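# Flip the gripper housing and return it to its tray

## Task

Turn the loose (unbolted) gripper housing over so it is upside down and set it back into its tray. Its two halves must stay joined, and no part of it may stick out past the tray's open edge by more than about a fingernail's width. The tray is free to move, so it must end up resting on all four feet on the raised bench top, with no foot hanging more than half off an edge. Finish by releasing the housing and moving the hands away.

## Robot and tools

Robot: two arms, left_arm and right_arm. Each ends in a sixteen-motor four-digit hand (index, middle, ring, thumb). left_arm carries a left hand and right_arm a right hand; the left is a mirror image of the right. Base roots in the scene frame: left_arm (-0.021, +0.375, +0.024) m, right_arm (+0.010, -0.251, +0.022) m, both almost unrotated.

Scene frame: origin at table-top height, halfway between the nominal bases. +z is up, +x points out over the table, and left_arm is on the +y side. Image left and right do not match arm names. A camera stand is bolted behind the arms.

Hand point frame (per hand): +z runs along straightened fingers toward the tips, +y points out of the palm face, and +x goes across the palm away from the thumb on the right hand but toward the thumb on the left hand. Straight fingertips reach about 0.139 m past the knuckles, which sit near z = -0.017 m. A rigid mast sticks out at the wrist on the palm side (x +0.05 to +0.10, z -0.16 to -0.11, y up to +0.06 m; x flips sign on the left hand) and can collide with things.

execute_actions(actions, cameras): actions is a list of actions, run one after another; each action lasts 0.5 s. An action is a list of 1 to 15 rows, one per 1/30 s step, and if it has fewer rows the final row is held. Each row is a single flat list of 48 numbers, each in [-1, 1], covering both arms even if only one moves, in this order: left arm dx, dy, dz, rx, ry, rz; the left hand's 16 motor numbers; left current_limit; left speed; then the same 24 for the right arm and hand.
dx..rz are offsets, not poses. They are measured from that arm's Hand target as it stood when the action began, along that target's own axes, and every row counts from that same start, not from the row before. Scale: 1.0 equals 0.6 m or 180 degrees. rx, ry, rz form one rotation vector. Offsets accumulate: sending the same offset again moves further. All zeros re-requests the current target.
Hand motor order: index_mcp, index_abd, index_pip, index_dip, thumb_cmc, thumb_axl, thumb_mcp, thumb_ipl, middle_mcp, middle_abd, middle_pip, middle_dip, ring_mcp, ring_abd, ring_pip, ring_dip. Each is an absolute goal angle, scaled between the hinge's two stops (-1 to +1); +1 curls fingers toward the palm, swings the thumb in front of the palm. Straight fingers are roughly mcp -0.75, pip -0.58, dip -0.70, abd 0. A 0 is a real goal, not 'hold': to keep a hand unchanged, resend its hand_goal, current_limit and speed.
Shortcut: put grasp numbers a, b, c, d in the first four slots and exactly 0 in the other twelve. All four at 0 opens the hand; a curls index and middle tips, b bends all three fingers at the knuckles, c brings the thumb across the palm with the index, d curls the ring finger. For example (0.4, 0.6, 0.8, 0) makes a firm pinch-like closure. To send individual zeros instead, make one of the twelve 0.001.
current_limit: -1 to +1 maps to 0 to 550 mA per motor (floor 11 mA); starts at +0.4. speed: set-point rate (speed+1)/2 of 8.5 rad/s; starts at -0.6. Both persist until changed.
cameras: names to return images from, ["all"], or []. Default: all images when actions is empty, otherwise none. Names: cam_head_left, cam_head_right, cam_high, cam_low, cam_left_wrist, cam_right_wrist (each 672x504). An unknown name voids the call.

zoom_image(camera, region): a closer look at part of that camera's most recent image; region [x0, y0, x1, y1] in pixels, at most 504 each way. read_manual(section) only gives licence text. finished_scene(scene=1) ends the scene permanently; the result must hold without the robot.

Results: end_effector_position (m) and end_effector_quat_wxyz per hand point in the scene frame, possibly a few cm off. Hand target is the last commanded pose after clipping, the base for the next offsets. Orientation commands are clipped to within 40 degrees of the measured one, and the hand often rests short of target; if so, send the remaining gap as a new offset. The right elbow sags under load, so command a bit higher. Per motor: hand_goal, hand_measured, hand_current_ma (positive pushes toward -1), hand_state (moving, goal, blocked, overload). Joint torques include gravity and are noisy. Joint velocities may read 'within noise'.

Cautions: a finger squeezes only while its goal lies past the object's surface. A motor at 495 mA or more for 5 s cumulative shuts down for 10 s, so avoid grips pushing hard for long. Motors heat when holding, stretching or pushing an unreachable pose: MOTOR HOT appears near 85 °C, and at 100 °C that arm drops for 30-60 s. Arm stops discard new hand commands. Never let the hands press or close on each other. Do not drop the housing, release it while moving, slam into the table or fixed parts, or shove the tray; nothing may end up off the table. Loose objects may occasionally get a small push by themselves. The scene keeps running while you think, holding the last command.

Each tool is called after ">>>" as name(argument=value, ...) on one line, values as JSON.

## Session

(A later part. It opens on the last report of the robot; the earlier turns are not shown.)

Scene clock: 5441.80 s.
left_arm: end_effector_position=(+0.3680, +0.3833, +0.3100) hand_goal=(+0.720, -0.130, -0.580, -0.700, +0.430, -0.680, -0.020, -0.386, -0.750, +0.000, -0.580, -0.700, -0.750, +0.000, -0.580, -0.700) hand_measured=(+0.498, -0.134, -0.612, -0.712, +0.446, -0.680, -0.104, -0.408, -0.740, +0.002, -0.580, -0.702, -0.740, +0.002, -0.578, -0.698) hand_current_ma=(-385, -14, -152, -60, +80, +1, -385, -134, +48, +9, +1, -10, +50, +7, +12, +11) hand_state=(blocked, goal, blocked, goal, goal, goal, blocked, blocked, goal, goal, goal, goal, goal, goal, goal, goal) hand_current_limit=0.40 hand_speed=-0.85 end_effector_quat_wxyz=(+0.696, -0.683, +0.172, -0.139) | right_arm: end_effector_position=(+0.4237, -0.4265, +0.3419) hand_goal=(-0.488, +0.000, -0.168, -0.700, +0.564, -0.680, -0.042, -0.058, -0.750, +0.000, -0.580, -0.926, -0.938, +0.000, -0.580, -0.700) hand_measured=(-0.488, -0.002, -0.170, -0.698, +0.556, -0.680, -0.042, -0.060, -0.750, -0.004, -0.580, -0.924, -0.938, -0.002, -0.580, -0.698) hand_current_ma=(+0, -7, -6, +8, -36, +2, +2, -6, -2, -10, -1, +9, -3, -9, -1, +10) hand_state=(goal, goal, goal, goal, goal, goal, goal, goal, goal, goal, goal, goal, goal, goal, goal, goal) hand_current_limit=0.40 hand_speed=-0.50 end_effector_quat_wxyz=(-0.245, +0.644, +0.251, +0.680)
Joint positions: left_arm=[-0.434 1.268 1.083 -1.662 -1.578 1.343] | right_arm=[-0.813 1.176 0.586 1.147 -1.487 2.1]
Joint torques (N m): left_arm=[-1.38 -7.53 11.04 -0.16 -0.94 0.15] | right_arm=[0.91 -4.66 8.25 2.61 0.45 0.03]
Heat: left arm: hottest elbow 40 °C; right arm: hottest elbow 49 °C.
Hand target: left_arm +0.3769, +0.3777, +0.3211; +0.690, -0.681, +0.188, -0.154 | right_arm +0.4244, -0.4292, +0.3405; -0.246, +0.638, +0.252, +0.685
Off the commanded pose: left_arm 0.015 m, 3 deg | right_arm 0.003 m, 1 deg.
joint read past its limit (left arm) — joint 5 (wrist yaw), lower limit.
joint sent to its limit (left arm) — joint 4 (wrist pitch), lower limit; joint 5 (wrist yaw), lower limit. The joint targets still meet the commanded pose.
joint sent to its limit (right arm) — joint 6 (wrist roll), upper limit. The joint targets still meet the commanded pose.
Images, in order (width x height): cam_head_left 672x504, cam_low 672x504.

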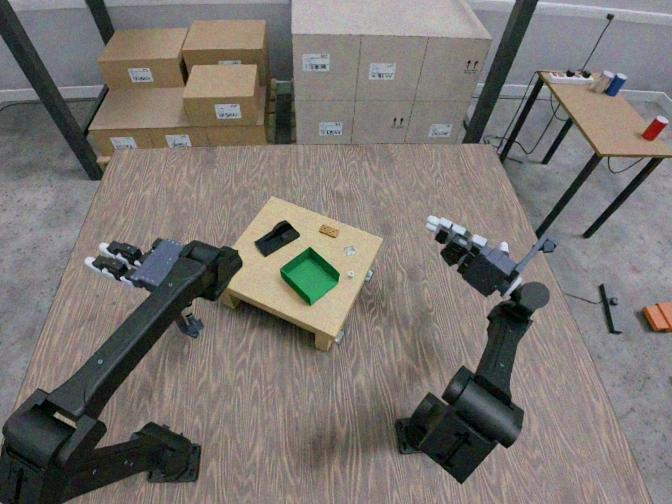

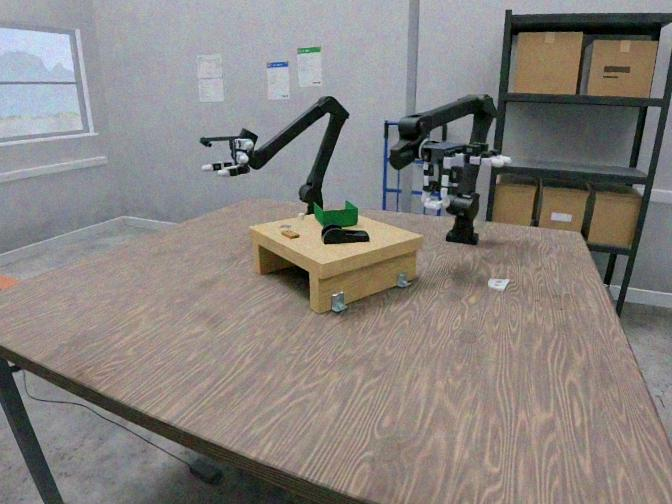

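>>> execute_actions(actions=[[[0.0472,-0.022,-0.0315,0,0.0167,0,0.72,-0.13,-0.58,-0.70,0.43,-0.68,-0.02,-0.386,-0.75,0.001,-0.58,-0.70,-0.75,0.001,-0.58,-0.70,0.4,-0.85,0,0,0,0,0,0,0,0,0.75,0,0,0,0,0,0,0,0,0,0,0,0,0,0.4,-0.5]],[[0.0472,-0.022,-0.0342,0,0.0167,0,0.72,-0.13,-0.58,-0.70,0.43,-0.68,-0.02,-0.386,-0.75,0.001,-0.58,-0.70,-0.75,0.001,-0.58,-0.70,0.4,-0.85,0,0,0,0,0,0,0,0,0.75,0,0,0,0,0,0,0,0,0,0,0,0,0,0.4,-0.5]],[[0.0475,-0.022,-0.0372,0,0.0167,0,0.72,-0.13,-0.58,-0.70,0.43,-0.68,-0.02,-0.386,-0.75,0.001,-0.58,-0.70,-0.75,0.001,-0.58,-0.70,0.4,-0.85,0,0,0,0,0,0,0,0,0.75,0,0,0,0,0,0,0,0,0,0,0,0,0,0.4,-0.5]],[[0.0483,0,-0.0398,0,0.0167,0,0.72,-0.13,-0.58,-0.70,0.43,-0.68,-0.02,-0.386,-0.75,0.001,-0.58,-0.70,-0.75,0.001,-0.58,-0.70,0.4,-0.85,0,0,0,0,0,0,0,0,0.75,0,0,0,0,0,0,0,0,0,0,0,0,0,0.4,-0.5]],[[0.0477,0,-0.043,0,0.0167,0,0.72,-0.13,-0.58,-0.70,0.43,-0.68,-0.02,-0.386,-0.75,0.001,-0.58,-0.70,-0.75,0.001,-0.58,-0.70,0.4,-0.85,0,0,0,0,0,0,0,0,0.75,0,0,0,0,0,0,0,0,0,0,0,0,0,0.4,-0.5]],[[0.0475,0,-0.0457,0,0.0167,0,0.72,-0.13,-0.58,-0.70,0.43,-0.68,-0.02,-0.386,-0.75,0.001,-0.58,-0.70,-0.75,0.001,-0.58,-0.70,0.4,-0.85,0,0,0,0,0,0,0,0,0.75,0,0,0,0,0,0,0,0,0,0,0,0,0,0.4,-0.5]],[[0.0477,0,-0.0483,0,0.0167,0,0.72,-0.13,-0.58,-0.70,0.43,-0.68,-0.02,-0.386,-0.75,0.001,-0.58,-0.70,-0.75,0.001,-0.58,-0.70,0.4,-0.85,0,0,0,0,0,0,0,0,0.75,0,0,0,0,0,0,0,0,0,0,0,0,0,0.4,-0.5]],[[0.047,0,-0.0522,0,0.0167,0,0.72,-0.13,-0.58,-0.70,0.43,-0.68,-0.02,-0.386,-0.75,0.001,-0.58,-0.70,-0.75,0.001,-0.58,-0.70,0.4,-0.85,0,0,0,0,0,0,0,0,0.75,0,0,0,0,0,0,0,0,0,0,0,0,0,0.4,-0.5]]], cameras=["cam_head_left","cam_head_right","cam_low","cam_high"])

>>> zoom_image(camera="cam_low", region=[260, 100, 430, 240])

>>> zoom_image(camera="cam_high", region=[280, 190, 440, 310])

Scene clock: 5478.73 s.
left_arm: end_effector_position=(+0.4199, +0.0926, +0.3436) hand_goal=(+0.720, -0.130, -0.580, -0.700, +0.430, -0.680, -0.020, -0.386, -0.750, +0.000, -0.580, -0.700, -0.750, +0.000, -0.580, -0.700) hand_measured=(+0.498, -0.134, -0.614, -0.714, +0.446, -0.680, -0.102, -0.408, -0.740, +0.002, -0.580, -0.702, -0.740, +0.002, -0.578, -0.698) hand_current_ma=(-385, -16, -162, -63, +80, +1, -385, -134, +48, +9, +1, -10, +50, +7, +12, +11) hand_state=(blocked, goal, blocked, goal, goal, goal, blocked, blocked, goal, goal, goal, goal, goal, goal, goal, goal) hand_current_limit=0.40 hand_speed=-0.85 end_effector_quat_wxyz=(+0.642, -0.630, +0.333, -0.284) | right_arm: end_effector_position=(+0.4237, -0.4265, +0.3419) hand_goal=(-0.488, +0.000, -0.168, -0.700, +0.564, -0.680, -0.042, -0.058, -0.750, +0.000, -0.580, -0.926, -0.938, +0.000, -0.580, -0.700) hand_measured=(-0.488, -0.002, -0.170, -0.698, +0.556, -0.680, -0.042, -0.060, -0.750, -0.004, -0.580, -0.924, -0.938, -0.002, -0.580, -0.698) hand_current_ma=(+0, -7, -6, +8, -36, +2, +2, -6, -2, -10, -1, +9, -3, -9, -1, +10) hand_state=(goal, goal, goal, goal, goal, goal, goal, goal, goal, goal, goal, goal, goal, goal, goal, goal) hand_current_limit=0.40 hand_speed=-0.50 end_effector_quat_wxyz=(-0.245, +0.644, +0.251, +0.680)
Joint positions: left_arm=[-0.897 1.622 1.559 -1.676 -1.557 1.474] | right_arm=[-0.813 1.176 0.586 1.147 -1.487 2.1]
Joint torques (N m): left_arm=[-0.67 -13.16 11.6 0.64 -0.81 0.12] | right_arm=[0.91 -5.3 8.25 2.67 0.45 0.02]
Heat: left arm: hottest elbow 44 °C; right arm: hottest elbow 49 °C.
Hand target: left_arm +0.4296, +0.0835, +0.3513; +0.636, -0.634, +0.328, -0.292 | right_arm +0.4244, -0.4292, +0.3405; -0.246, +0.638, +0.252, +0.685
Off the commanded pose: left_arm 0.015 m, 1 deg | right_arm 0.003 m, 1 deg.
joint sent to its limit (right arm) — joint 6 (wrist roll), upper limit. The joint targets still meet the commanded pose.
Images, in order (width x height): cam_head_left 672x504, cam_head_right 672x504, cam_high 672x504, cam_low 672x504.

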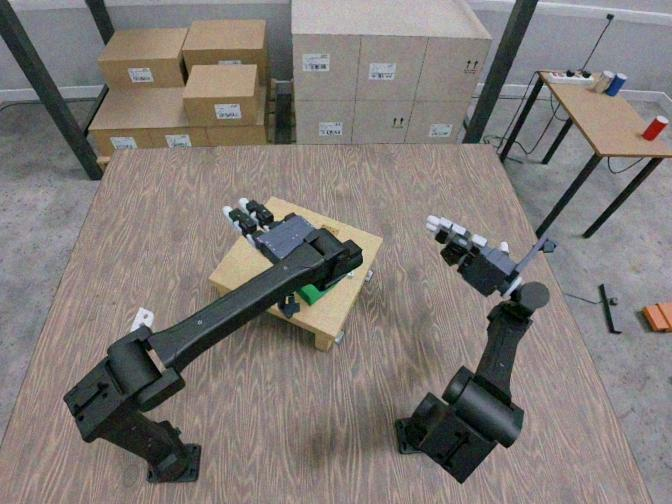

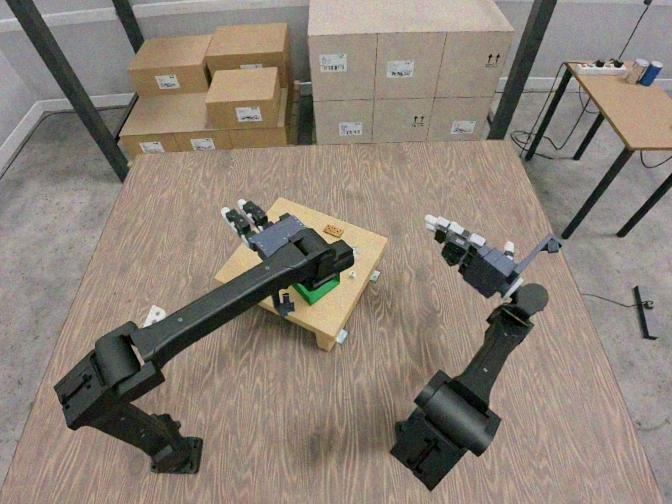

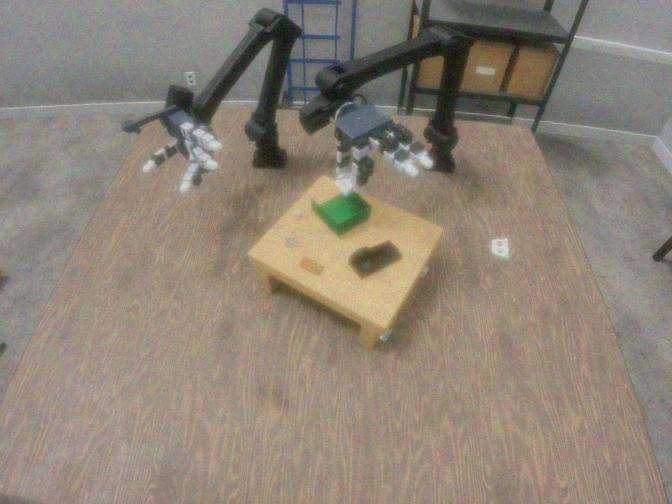

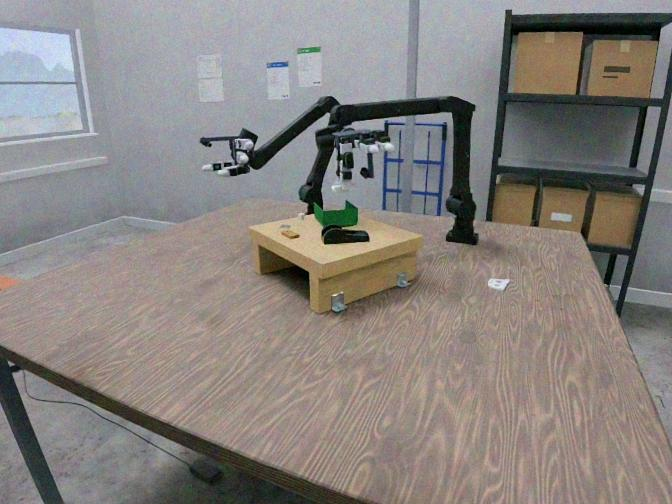

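Scaled by 2.965 from the camera's 672x504 image, which has a finer 960x720 frame.

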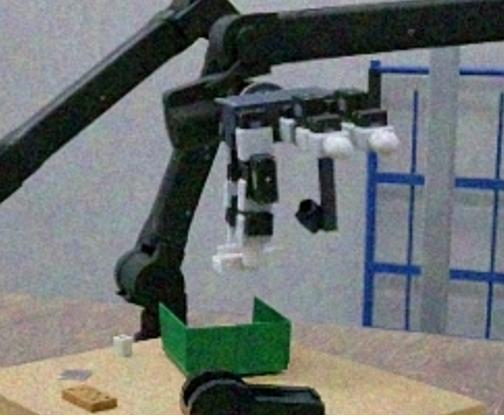

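Scaled by 3.150 from the camera's 672x504 image, which has a finer 960x720 frame.

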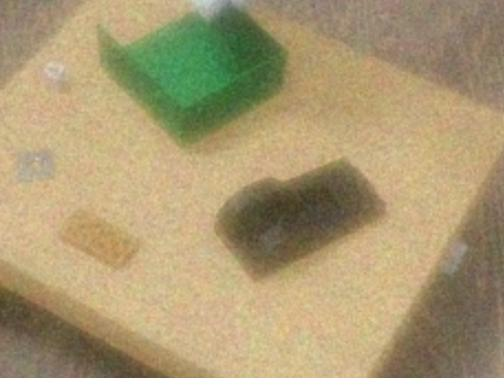

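>>> execute_actions(actions=[[[0,0,0,0,0,0,0.72,-0.13,-0.58,-0.70,0.43,-0.68,-0.02,-0.386,-0.75,0.001,-0.58,-0.70,-0.75,0.001,-0.58,-0.70,0.4,-0.85,0,0,0,0,0,0,0,0,0.75,0,0,0,0,0,0,0,0,0,0,0,0,0,0.4,-0.5]]], cameras=["cam_left_wrist","cam_head_right"])

>>> zoom_image(camera="cam_head_right", region=[220, 200, 400, 340])

Scene clock: 5492.93 s.
left_arm: end_effector_position=(+0.4199, +0.0927, +0.3436) hand_goal=(+0.720, -0.130, -0.580, -0.700, +0.430, -0.680, -0.020, -0.386, -0.750, +0.000, -0.580, -0.700, -0.750, +0.000, -0.580, -0.700) hand_measured=(+0.498, -0.134, -0.614, -0.714, +0.446, -0.680, -0.102, -0.408, -0.740, +0.002, -0.580, -0.702, -0.740, +0.002, -0.578, -0.698) hand_current_ma=(-385, -16, -162, -63, +80, +1, -385, -134, +48, +9, +1, -10, +50, +7, +12, +11) hand_state=(blocked, goal, blocked, goal, goal, goal, blocked, blocked, goal, goal, goal, goal, goal, goal, goal, goal) hand_current_limit=0.40 hand_speed=-0.85 end_effector_quat_wxyz=(+0.643, -0.629, +0.333, -0.283) | right_arm: end_effector_position=(+0.4237, -0.4265, +0.3419) hand_goal=(-0.488, +0.000, -0.168, -0.700, +0.564, -0.680, -0.042, -0.058, -0.750, +0.000, -0.580, -0.926, -0.938, +0.000, -0.580, -0.700) hand_measured=(-0.488, -0.002, -0.170, -0.698, +0.556, -0.680, -0.042, -0.060, -0.750, -0.004, -0.580, -0.924, -0.938, -0.002, -0.580, -0.698) hand_current_ma=(+0, -7, -6, +8, -36, +2, +2, -6, -2, -10, -1, +9, -3, -9, -1, +10) hand_state=(goal, goal, goal, goal, goal, goal, goal, goal, goal, goal, goal, goal, goal, goal, goal, goal) hand_current_limit=0.40 hand_speed=-0.50 end_effector_quat_wxyz=(-0.245, +0.644, +0.251, +0.680)
Joint positions: left_arm=[-0.897 1.622 1.559 -1.676 -1.557 1.475] | right_arm=[-0.813 1.176 0.586 1.147 -1.487 2.1]
Joint torques (N m): left_arm=[-0.38 -12.92 11.51 0.58 -0.8 0.15] | right_arm=[0.91 -5.36 8.2 2.85 0.46 0.02]
Heat: left arm: hottest elbow 44 °C; right arm: hottest elbow 49 °C.
Hand target: left_arm +0.4296, +0.0835, +0.3513; +0.636, -0.634, +0.328, -0.292 | right_arm +0.4244, -0.4292, +0.3405; -0.246, +0.638, +0.252, +0.685
Off the commanded pose: left_arm 0.016 m, 2 deg | right_arm 0.003 m, 1 deg.
joint sent to its limit (right arm) — joint 6 (wrist roll), upper limit. The joint targets still meet the commanded pose.
camera_calibration:
cam_left_wrist: T_world_to_cam=[[-0.469644, 0.560755, 0.6819, -0.123695], [-0.269836, -0.826592, 0.493898, -0.0292964], [0.840609, 0.0479553, 0.539516, -0.420576], [0, 0, 0, 1]] pos_world=[0.287542, 0.0653155, 0.325725]
Images, in order (width x height): cam_head_right 672x504, cam_left_wrist 672x504.

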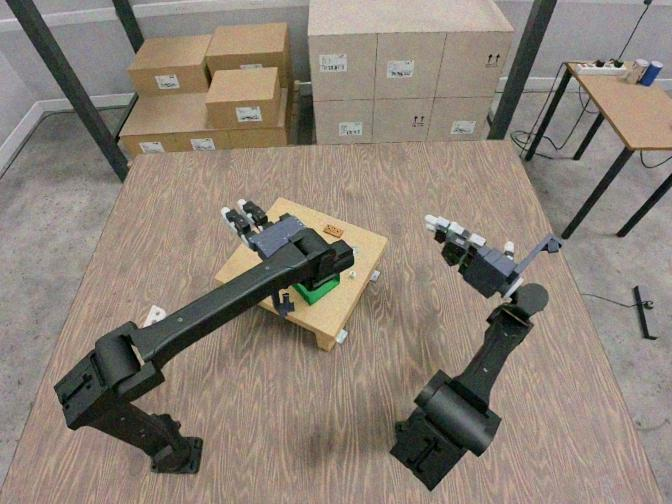

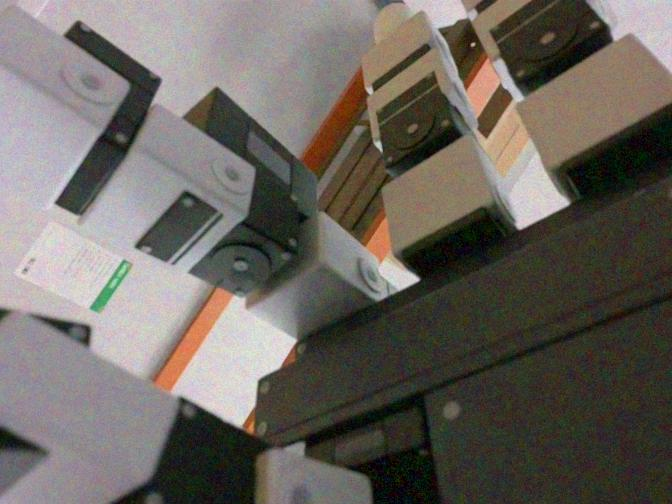

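Scaled by 2.800 from the camera's 672x504 image, which has a finer 960x720 frame.

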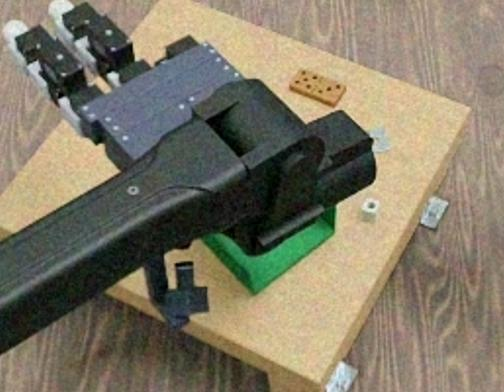

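>>> zoom_image(camera="cam_head_right", region=[285, 260, 365, 320])

>>> execute_actions(actions=[[[-0.047,0,0.0483,0,-0.0167,0,0.72,-0.13,-0.58,-0.70,0.43,-0.68,-0.02,-0.386,-0.75,0.001,-0.58,-0.70,-0.75,0.001,-0.58,-0.70,0.4,-0.85,0,0,0,0,0,0,0,0,0.75,0,0,0,0,0,0,0,0,0,0,0,0,0,0.4,-0.5]],[[-0.0477,0,0.0457,0,-0.0167,0,0.72,-0.13,-0.58,-0.70,0.43,-0.68,-0.02,-0.386,-0.75,0.001,-0.58,-0.70,-0.75,0.001,-0.58,-0.70,0.4,-0.85,0,0,0,0,0,0,0,0,0.75,0,0,0,0,0,0,0,0,0,0,0,0,0,0.4,-0.5]],[[-0.0475,0,0.043,0,-0.0167,0,0.72,-0.13,-0.58,-0.70,0.43,-0.68,-0.02,-0.386,-0.75,0.001,-0.58,-0.70,-0.75,0.001,-0.58,-0.70,0.4,-0.85,0,0,0,0,0,0,0,0,0.75,0,0,0,0,0,0,0,0,0,0,0,0,0,0.4,-0.5]],[[-0.0477,0,0.0398,0,-0.0167,0,0.72,-0.13,-0.58,-0.70,0.43,-0.68,-0.02,-0.386,-0.75,0.001,-0.58,-0.70,-0.75,0.001,-0.58,-0.70,0.4,-0.85,0,0,0,0,0,0,0,0,0.75,0,0,0,0,0,0,0,0,0,0,0,0,0,0.4,-0.5]]], cameras=["cam_head_left","cam_head_right"])

>>> zoom_image(camera="cam_head_left", region=[270, 230, 350, 320])

>>> zoom_image(camera="cam_head_right", region=[270, 230, 350, 320])

Scaled by 6.300 from the camera's 672x504 image, which has a finer 960x720 frame.

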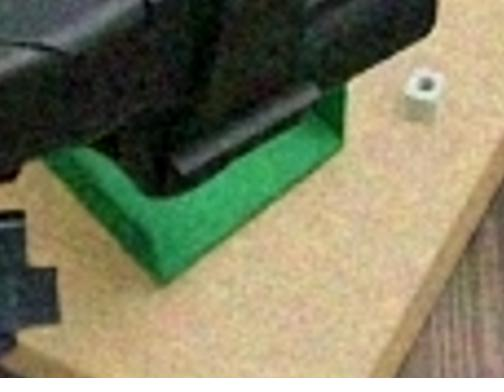

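Scene clock: 5525.97 s.
left_arm: end_effector_position=(+0.4313, +0.2362, +0.3482) hand_goal=(+0.720, -0.130, -0.580, -0.700, +0.430, -0.680, -0.020, -0.386, -0.750, +0.000, -0.580, -0.700, -0.750, +0.000, -0.580, -0.700) hand_measured=(+0.498, -0.134, -0.614, -0.714, +0.446, -0.680, -0.102, -0.408, -0.740, +0.002, -0.580, -0.702, -0.740, +0.002, -0.578, -0.698) hand_current_ma=(-385, -18, -162, -63, +76, +1, -385, -134, +48, +8, +1, -10, +50, +6, +12, +11) hand_state=(blocked, goal, blocked, goal, goal, goal, blocked, blocked, goal, goal, goal, goal, goal, goal, goal, goal) hand_current_limit=0.40 hand_speed=-0.85 end_effector_quat_wxyz=(+0.671, -0.664, +0.258, -0.205) | right_arm: end_effector_position=(+0.4237, -0.4265, +0.3419) hand_goal=(-0.488, +0.000, -0.168, -0.700, +0.564, -0.680, -0.042, -0.058, -0.750, +0.000, -0.580, -0.926, -0.938, +0.000, -0.580, -0.700) hand_measured=(-0.488, -0.002, -0.170, -0.698, +0.556, -0.680, -0.042, -0.060, -0.750, -0.004, -0.580, -0.924, -0.938, -0.002, -0.580, -0.698) hand_current_ma=(+0, -7, -6, +8, -36, +2, +2, -6, -2, -10, -1, +9, -3, -9, -1, +10) hand_state=(goal, goal, goal, goal, goal, goal, goal, goal, goal, goal, goal, goal, goal, goal, goal, goal) hand_current_limit=0.40 hand_speed=-0.50 end_effector_quat_wxyz=(-0.245, +0.644, +0.251, +0.680)
Joint positions: left_arm=[-0.663 1.482 1.41 -1.667 -1.557 1.477] | right_arm=[-0.813 1.176 0.586 1.147 -1.487 2.1]
Joint torques (N m): left_arm=[-0.79 -13.63 7.58 0.87 -1.42 0.03] | right_arm=[0.5 -4.72 8.14 2.61 0.5 0]
Heat: left arm: hottest elbow 45 °C; right arm: hottest elbow 49 °C.
Hand target: left_arm +0.4313, +0.2385, +0.3549; +0.667, -0.661, +0.260, -0.224 | right_arm +0.4244, -0.4292, +0.3405; -0.246, +0.638, +0.252, +0.685
Off the commanded pose: left_arm 0.007 m, 2 deg | right_arm 0.003 m, 1 deg.
joint sent to its limit (right arm) — joint 6 (wrist roll), upper limit. The joint targets still meet the commanded pose.
Images, in order (width x height): cam_head_left 672x504, cam_head_right 672x504.

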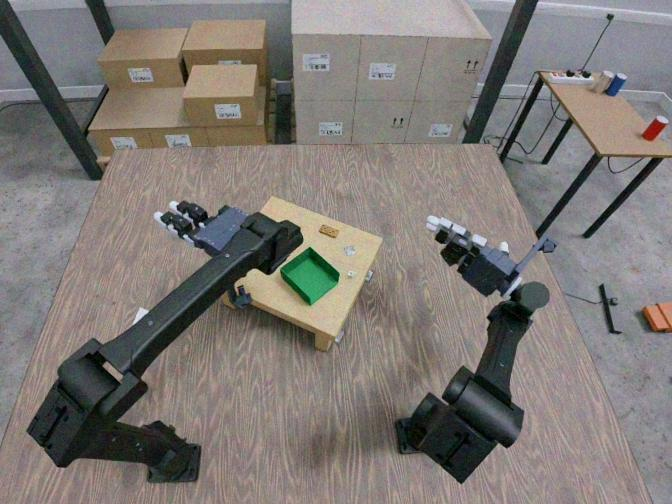

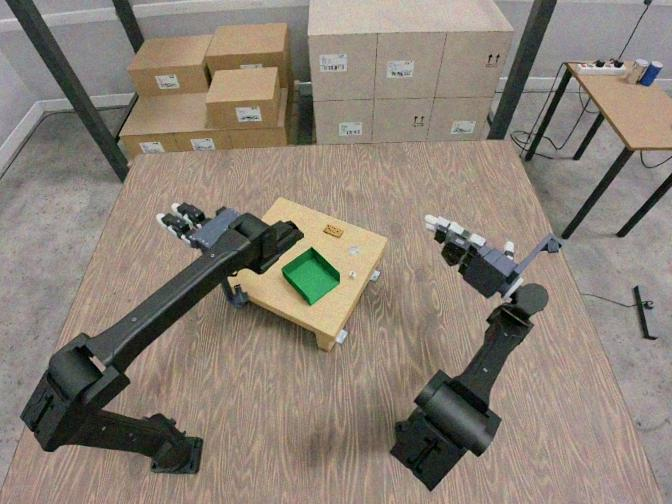

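Scaled by 5.600 from the camera's 672x504 image, which has a finer 960x720 frame.

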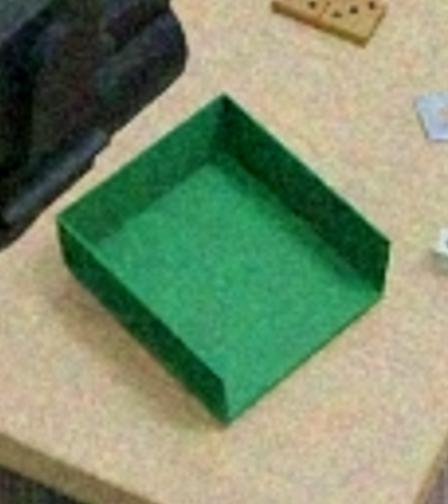

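Scaled by 5.600 from the camera's 672x504 image, which has a finer 960x720 frame.

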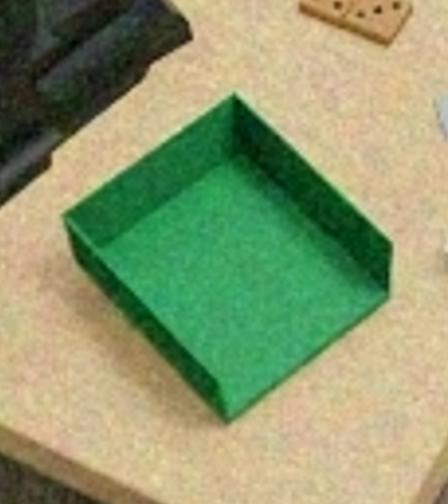

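>>> execute_actions(actions=[[[0.0477,0,-0.0398,0,0.0167,0,0.72,-0.13,-0.58,-0.70,0.43,-0.68,-0.02,-0.386,-0.75,0.001,-0.58,-0.70,-0.75,0.001,-0.58,-0.70,0.4,-0.85,0,0,0,0,0,0,0,0,0.75,0,0,0,0,0,0,0,0,0,0,0,0,0,0.4,-0.5]],[[0.0475,0,-0.043,0,0.0167,0,0.72,-0.13,-0.58,-0.70,0.43,-0.68,-0.02,-0.386,-0.75,0.001,-0.58,-0.70,-0.75,0.001,-0.58,-0.70,0.4,-0.85,0,0,0,0,0,0,0,0,0.75,0,0,0,0,0,0,0,0,0,0,0,0,0,0.4,-0.5]],[[0.0477,0,-0.0457,0,0.0167,0,0.72,-0.13,-0.58,-0.70,0.43,-0.68,-0.02,-0.386,-0.75,0.001,-0.58,-0.70,-0.75,0.001,-0.58,-0.70,0.4,-0.85,0,0,0,0,0,0,0,0,0.75,0,0,0,0,0,0,0,0,0,0,0,0,0,0.4,-0.5]],[[0.047,0,-0.0483,0,0.0167,0,0.72,-0.13,-0.58,-0.70,0.43,-0.68,-0.02,-0.386,-0.75,0.001,-0.58,-0.70,-0.75,0.001,-0.58,-0.70,0.4,-0.85,0,0,0,0,0,0,0,0,0.75,0,0,0,0,0,0,0,0,0,0,0,0,0,0.4,-0.5]],[[0.0267,0,0.004,0,0,0,0.72,-0.13,-0.58,-0.70,0.43,-0.68,-0.02,-0.386,-0.75,0.001,-0.58,-0.70,-0.75,0.001,-0.58,-0.70,0.4,-0.85,0,0,0,0,0,0,0,0,0.75,0,0,0,0,0,0,0,0,0,0,0,0,0,0.4,-0.5]],[[0,0,0,0,0,0,0.72,-0.13,-0.58,-0.70,0.43,-0.68,-0.02,-0.386,-0.75,0.001,-0.58,-0.70,-0.75,0.001,-0.58,-0.70,0.4,-0.85,0,0,0,0,0,0,0,0,0.75,0,0,0,0,0,0,0,0,0,0,0,0,0,0.4,-0.5]]], cameras=["cam_low","cam_high"])

>>> zoom_image(camera="cam_low", region=[300, 130, 380, 240])

>>> zoom_image(camera="cam_high", region=[290, 120, 400, 250])

Scene clock: 5568.07 s.
left_arm: end_effector_position=(+0.4376, +0.0813, +0.3424) hand_goal=(+0.720, -0.130, -0.580, -0.700, +0.430, -0.680, -0.020, -0.386, -0.750, +0.000, -0.580, -0.700, -0.750, +0.000, -0.580, -0.700) hand_measured=(+0.498, -0.134, -0.614, -0.714, +0.446, -0.680, -0.102, -0.408, -0.740, +0.002, -0.580, -0.702, -0.740, +0.002, -0.578, -0.698) hand_current_ma=(-385, -18, -163, -64, +76, +1, -385, -134, +48, +8, +1, -10, +50, +6, +12, +11) hand_state=(blocked, goal, blocked, goal, goal, goal, blocked, blocked, goal, goal, goal, goal, goal, goal, goal, goal) hand_current_limit=0.40 hand_speed=-0.85 end_effector_quat_wxyz=(+0.645, -0.630, +0.332, -0.277) | right_arm: end_effector_position=(+0.4237, -0.4265, +0.3419) hand_goal=(-0.488, +0.000, -0.168, -0.700, +0.564, -0.680, -0.042, -0.058, -0.750, +0.000, -0.580, -0.926, -0.938, +0.000, -0.580, -0.700) hand_measured=(-0.488, -0.002, -0.170, -0.698, +0.556, -0.680, -0.042, -0.060, -0.750, -0.004, -0.580, -0.924, -0.938, -0.002, -0.580, -0.698) hand_current_ma=(+0, -7, -6, +8, -36, +2, +2, -6, -2, -10, -1, +9, -3, -9, -1, +10) hand_state=(goal, goal, goal, goal, goal, goal, goal, goal, goal, goal, goal, goal, goal, goal, goal, goal) hand_current_limit=0.40 hand_speed=-0.50 end_effector_quat_wxyz=(-0.245, +0.644, +0.251, +0.680)
Joint positions: left_arm=[-0.884 1.677 1.627 -1.657 -1.557 1.514] | right_arm=[-0.813 1.176 0.586 1.147 -1.487 2.1]
Joint torques (N m): left_arm=[-0.21 -13.98 11.59 0.94 -0.95 0.16] | right_arm=[1.26 -5.3 8.28 2.62 0.47 0]
Heat: left arm: hottest elbow 44 °C; right arm: hottest elbow 49 °C.
Hand target: left_arm +0.4495, +0.0725, +0.3502; +0.636, -0.634, +0.328, -0.292 | right_arm +0.4244, -0.4292, +0.3405; -0.246, +0.638, +0.252, +0.685
Off the commanded pose: left_arm 0.017 m, 2 deg | right_arm 0.003 m, 1 deg.
joint sent to its limit (right arm) — joint 6 (wrist roll), upper limit. The joint targets still meet the commanded pose.
Images, in order (width x height): cam_high 672x504, cam_low 672x504.

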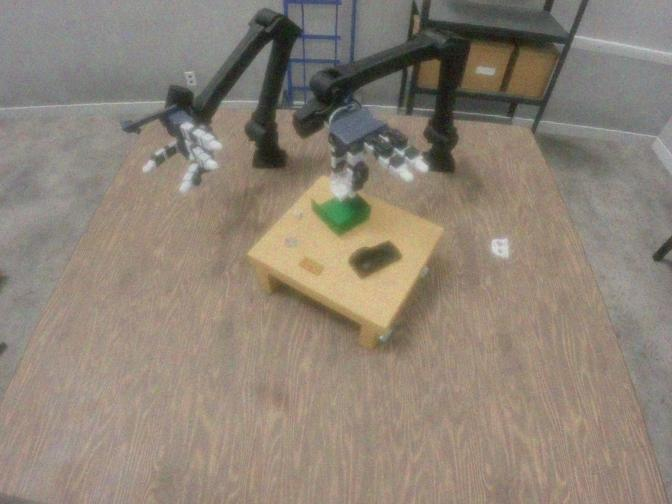

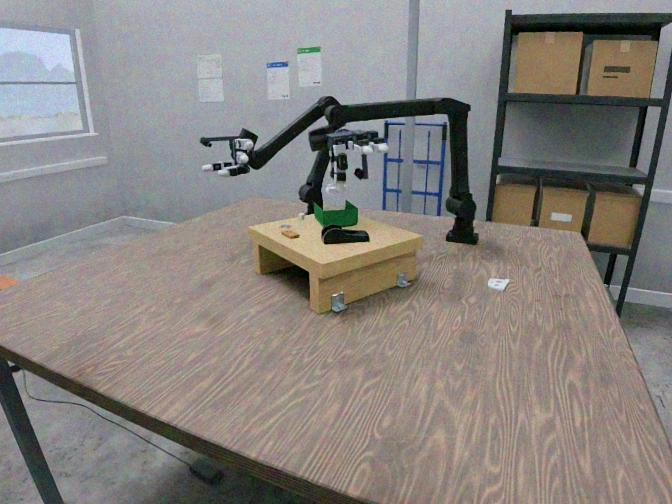

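Scaled by 4.582 from the camera's 672x504 image, which has a finer 960x720 frame.

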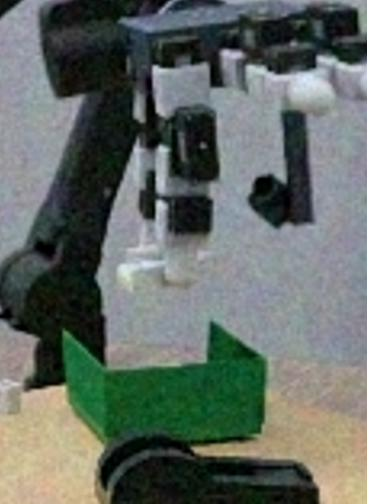

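Scaled by 3.877 from the camera's 672x504 image, which has a finer 960x720 frame.

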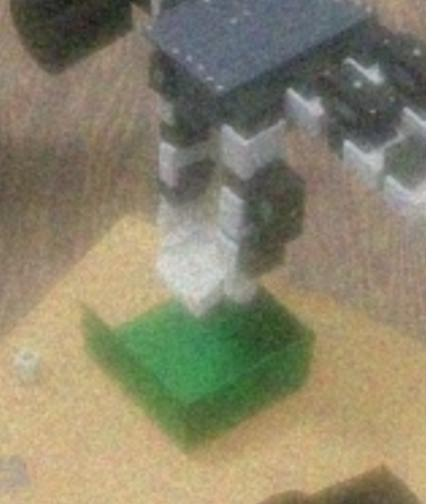

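>>> zoom_image(camera="cam_low", region=[315, 160, 365, 200])

>>> zoom_image(camera="cam_high", region=[320, 165, 370, 210])

Scaled by 10.080 from the camera's 672x504 image, which has a finer 960x720 frame.

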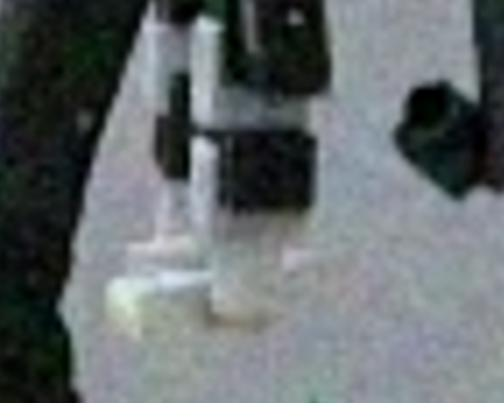

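Scaled by 10.080 from the camera's 672x504 image, which has a finer 960x720 frame.

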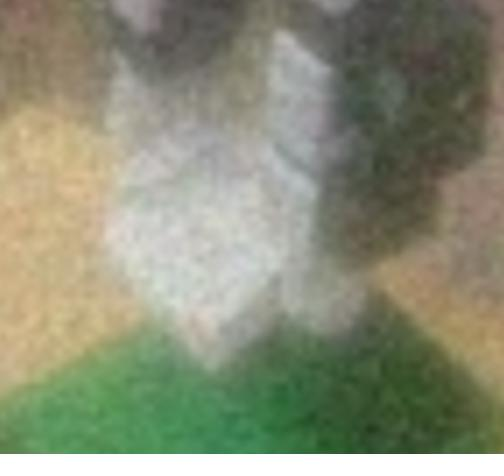

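>>> execute_actions(actions=[[[-0.022,0,-0.008,0,0,0,0.72,-0.13,-0.58,-0.70,0.43,-0.68,-0.02,-0.386,-0.75,0.001,-0.58,-0.70,-0.75,0.001,-0.58,-0.70,0.4,-0.85,0,0,0,0,0,0,0,0,0.75,0,0,0,0,0,0,0,0,0,0,0,0,0,0.4,-0.5]],[[0,0.038,0,0,0,0,0.72,-0.13,-0.58,-0.70,0.43,-0.68,-0.02,-0.386,-0.75,0.001,-0.58,-0.70,-0.75,0.001,-0.58,-0.70,0.4,-0.85,0,0,0,0,0,0,0,0,0.75,0,0,0,0,0,0,0,0,0,0,0,0,0,0.4,-0.5]],[[0,0.038,0,0,0,0,0.72,-0.13,-0.58,-0.70,0.43,-0.68,-0.02,-0.386,-0.75,0.001,-0.58,-0.70,-0.75,0.001,-0.58,-0.70,0.4,-0.85,0,0,0,0,0,0,0,0,0.75,0,0,0,0,0,0,0,0,0,0,0,0,0,0.4,-0.5]],[[0,0.038,0,0,0,0,0.72,-0.13,-0.58,-0.70,0.43,-0.68,-0.02,-0.386,-0.75,0.001,-0.58,-0.70,-0.75,0.001,-0.58,-0.70,0.4,-0.85,0,0,0,0,0,0,0,0,0.75,0,0,0,0,0,0,0,0,0,0,0,0,0,0.4,-0.5]]], cameras=["cam_low","cam_high"])

>>> zoom_image(camera="cam_low", region=[300, 160, 380, 240])

>>> zoom_image(camera="cam_high", region=[300, 160, 390, 250])

Scene clock: 5631.13 s.
left_arm: end_effector_position=(+0.4328, +0.0871, +0.2891) hand_goal=(+0.720, -0.130, -0.580, -0.700, +0.430, -0.680, -0.020, -0.386, -0.750, +0.000, -0.580, -0.700, -0.750, +0.000, -0.580, -0.700) hand_measured=(+0.498, -0.134, -0.614, -0.714, +0.446, -0.680, -0.094, -0.408, -0.740, +0.002, -0.580, -0.702, -0.740, +0.002, -0.578, -0.698) hand_current_ma=(-385, -18, -163, -65, +74, +1, -385, -134, +48, +8, +1, -10, +50, +6, +12, +11) hand_state=(blocked, goal, blocked, goal, goal, goal, blocked, blocked, goal, goal, goal, goal, goal, goal, goal, goal) hand_current_limit=0.40 hand_speed=-0.85 end_effector_quat_wxyz=(+0.643, -0.633, +0.327, -0.281) | right_arm: end_effector_position=(+0.4237, -0.4265, +0.3419) hand_goal=(-0.488, +0.000, -0.168, -0.700, +0.564, -0.680, -0.042, -0.058, -0.750, +0.000, -0.580, -0.926, -0.938, +0.000, -0.580, -0.700) hand_measured=(-0.488, -0.002, -0.170, -0.698, +0.556, -0.680, -0.042, -0.060, -0.750, -0.004, -0.580, -0.924, -0.938, -0.002, -0.580, -0.698) hand_current_ma=(+0, -7, -6, +8, -36, +2, +2, -6, -2, -10, -1, +9, -3, -9, -1, +10) hand_state=(goal, goal, goal, goal, goal, goal, goal, goal, goal, goal, goal, goal, goal, goal, goal, goal) hand_current_limit=0.40 hand_speed=-0.50 end_effector_quat_wxyz=(-0.245, +0.644, +0.251, +0.680)
Joint positions: left_arm=[-0.884 1.676 1.484 -1.542 -1.555 1.472] | right_arm=[-0.813 1.176 0.586 1.147 -1.487 2.1]
Joint torques (N m): left_arm=[-1.2 -14.68 7.49 0.91 -0.89 -0.08] | right_arm=[0.85 -5.25 8.34 2.62 0.53 0.05]
Heat: left arm: hottest elbow 45 °C; right arm: hottest elbow 49 °C.
Hand target: left_arm +0.4346, +0.0816, +0.2826; +0.636, -0.634, +0.328, -0.292 | right_arm +0.4244, -0.4292, +0.3405; -0.246, +0.638, +0.252, +0.685
Off the commanded pose: left_arm 0.009 m, 2 deg | right_arm 0.003 m, 1 deg.
joint sent to its limit (right arm) — joint 6 (wrist roll), upper limit. The joint targets still meet the commanded pose.
Images, in order (width x height): cam_high 672x504, cam_low 672x504.

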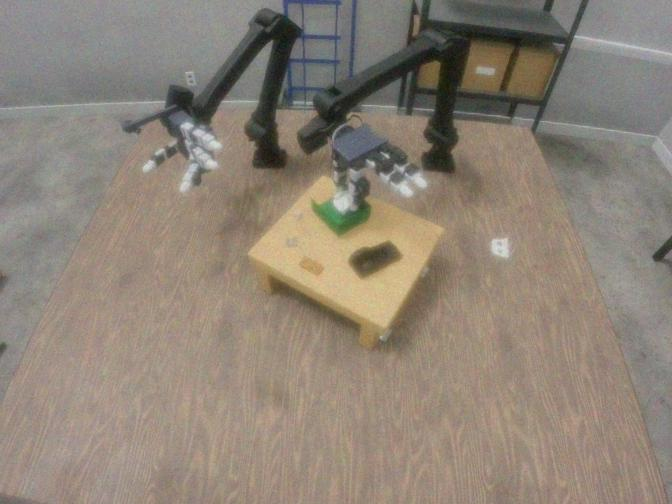

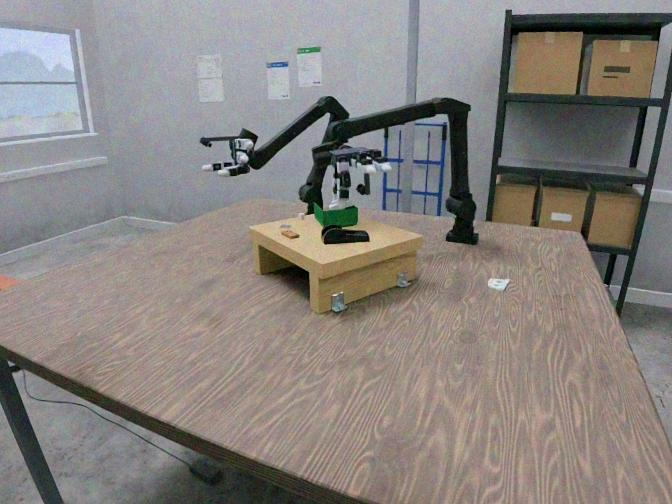

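Scaled by 6.300 from the camera's 672x504 image, which has a finer 960x720 frame.

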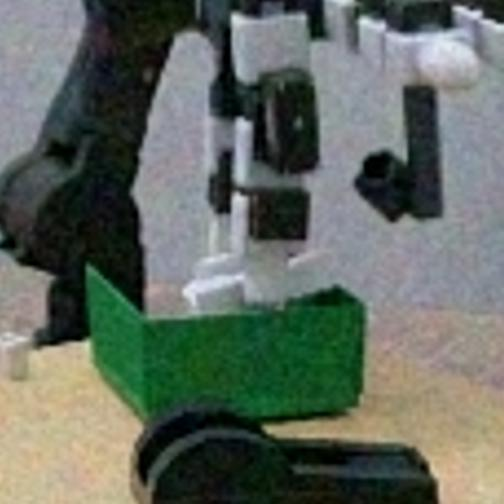

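Scaled by 5.600 from the camera's 672x504 image, which has a finer 960x720 frame.

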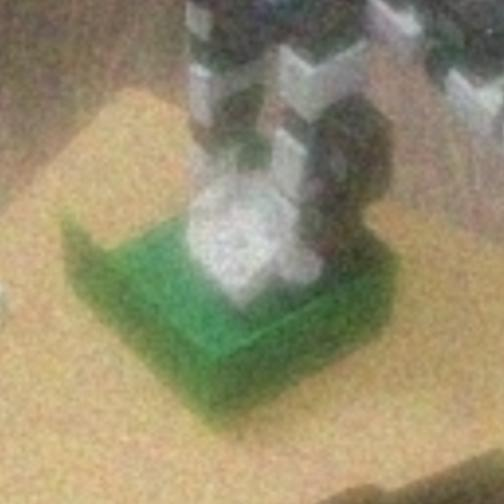

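>>> execute_actions(actions=[[[0,0.03,0,0,0,0,0.72,-0.13,-0.58,-0.70,0.43,-0.68,-0.02,-0.386,-0.75,0.001,-0.58,-0.70,-0.75,0.001,-0.58,-0.70,0.4,-0.85,0,0,0,0,0,0,0,0,0.75,0,0,0,0,0,0,0,0,0,0,0,0,0,0.4,-0.5]],[[0,0.03,0,0,0,0,0.72,-0.13,-0.58,-0.70,0.43,-0.68,-0.02,-0.386,-0.75,0.001,-0.58,-0.70,-0.75,0.001,-0.58,-0.70,0.4,-0.85,0,0,0,0,0,0,0,0,0.75,0,0,0,0,0,0,0,0,0,0,0,0,0,0.4,-0.5]],[[0,0.012,0,0,0,0,0.72,-0.13,-0.58,-0.70,0.43,-0.68,-0.02,-0.386,-0.75,0.001,-0.58,-0.70,-0.75,0.001,-0.58,-0.70,0.4,-0.85,0,0,0,0,0,0,0,0,0.75,0,0,0,0,0,0,0,0,0,0,0,0,0,0.4,-0.5]]], cameras=["cam_low","cam_high"])

>>> zoom_image(camera="cam_low", region=[300, 170, 380, 240])

>>> zoom_image(camera="cam_high", region=[300, 170, 390, 250])

Scene clock: 5643.90 s.
left_arm: end_effector_position=(+0.4326, +0.0867, +0.2598) hand_goal=(+0.720, -0.130, -0.580, -0.700, +0.430, -0.680, -0.020, -0.386, -0.750, +0.000, -0.580, -0.700, -0.750, +0.000, -0.580, -0.700) hand_measured=(+0.498, -0.142, -0.614, -0.716, +0.438, -0.680, -0.076, -0.408, -0.740, +0.002, -0.580, -0.702, -0.740, +0.002, -0.578, -0.698) hand_current_ma=(-385, -51, -163, -70, +37, +1, -347, -134, +51, +8, +2, -10, +52, +6, +12, +11) hand_state=(blocked, goal, blocked, goal, goal, goal, blocked, blocked, goal, goal, goal, goal, goal, goal, goal, goal) hand_current_limit=0.40 hand_speed=-0.85 end_effector_quat_wxyz=(+0.635, -0.642, +0.310, -0.299) | right_arm: end_effector_position=(+0.4237, -0.4265, +0.3419) hand_goal=(-0.488, +0.000, -0.168, -0.700, +0.564, -0.680, -0.042, -0.058, -0.750, +0.000, -0.580, -0.926, -0.938, +0.000, -0.580, -0.700) hand_measured=(-0.488, -0.002, -0.170, -0.698, +0.556, -0.680, -0.042, -0.060, -0.750, -0.004, -0.580, -0.924, -0.938, -0.002, -0.580, -0.698) hand_current_ma=(+0, -7, -6, +8, -36, +2, +2, -6, -2, -10, -1, +9, -3, -9, -1, +10) hand_state=(goal, goal, goal, goal, goal, goal, goal, goal, goal, goal, goal, goal, goal, goal, goal, goal) hand_current_limit=0.40 hand_speed=-0.50 end_effector_quat_wxyz=(-0.245, +0.644, +0.251, +0.680)
Joint positions: left_arm=[-0.885 1.678 1.406 -1.44 -1.555 1.44] | right_arm=[-0.813 1.176 0.586 1.147 -1.487 2.1]
Joint torques (N m): left_arm=[-1.32 -12.75 6.72 0.88 -0.88 0.02] | right_arm=[0.85 -5.36 8.27 2.7 0.49 -0.02]
Heat: left arm: hottest elbow 44 °C; right arm: hottest elbow 49 °C.
Hand target: left_arm +0.4326, +0.0826, +0.2393; +0.636, -0.634, +0.328, -0.292 | right_arm +0.4244, -0.4292, +0.3405; -0.246, +0.638, +0.252, +0.685
Off the commanded pose: left_arm 0.021 m, 2 deg | right_arm 0.003 m, 1 deg.
joint sent to its limit (right arm) — joint 6 (wrist roll), upper limit. The joint targets still meet the commanded pose.
Images, in order (width x height): cam_high 672x504, cam_low 672x504.

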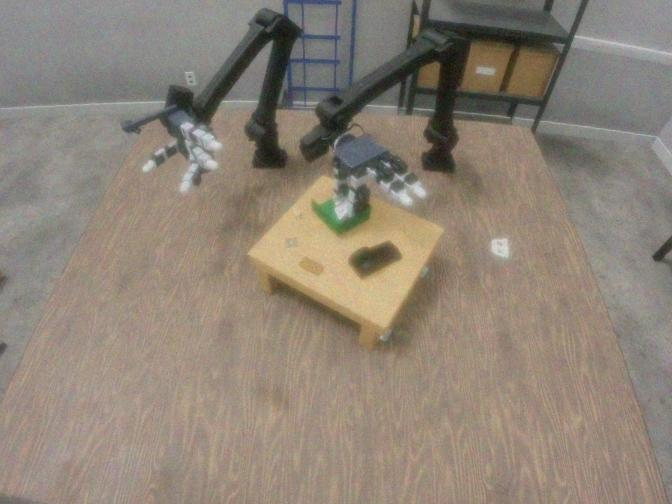

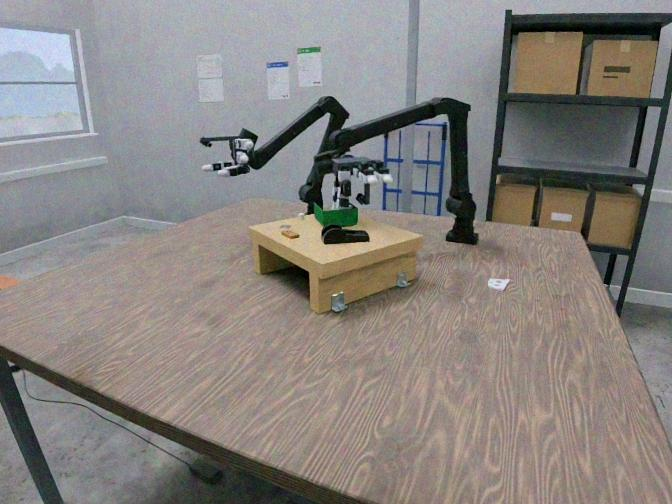

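Scaled by 6.300 from the camera's 672x504 image, which has a finer 960x720 frame.

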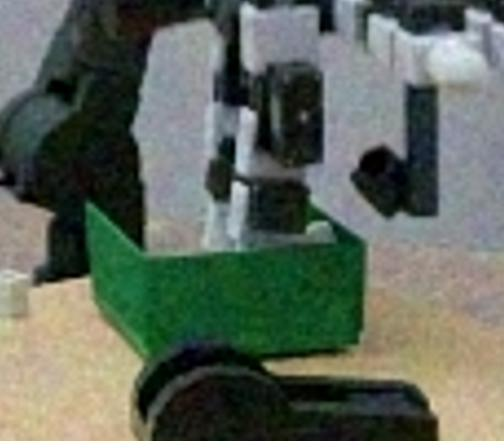

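Scaled by 5.600 from the camera's 672x504 image, which has a finer 960x720 frame.

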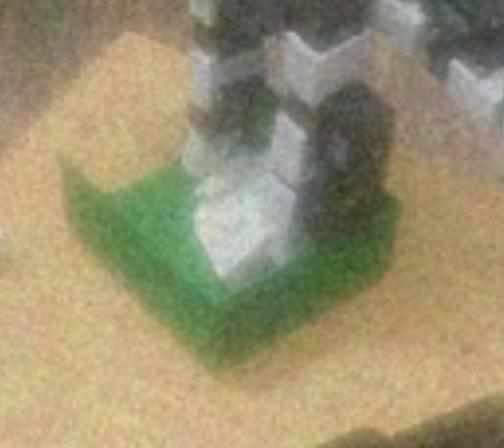

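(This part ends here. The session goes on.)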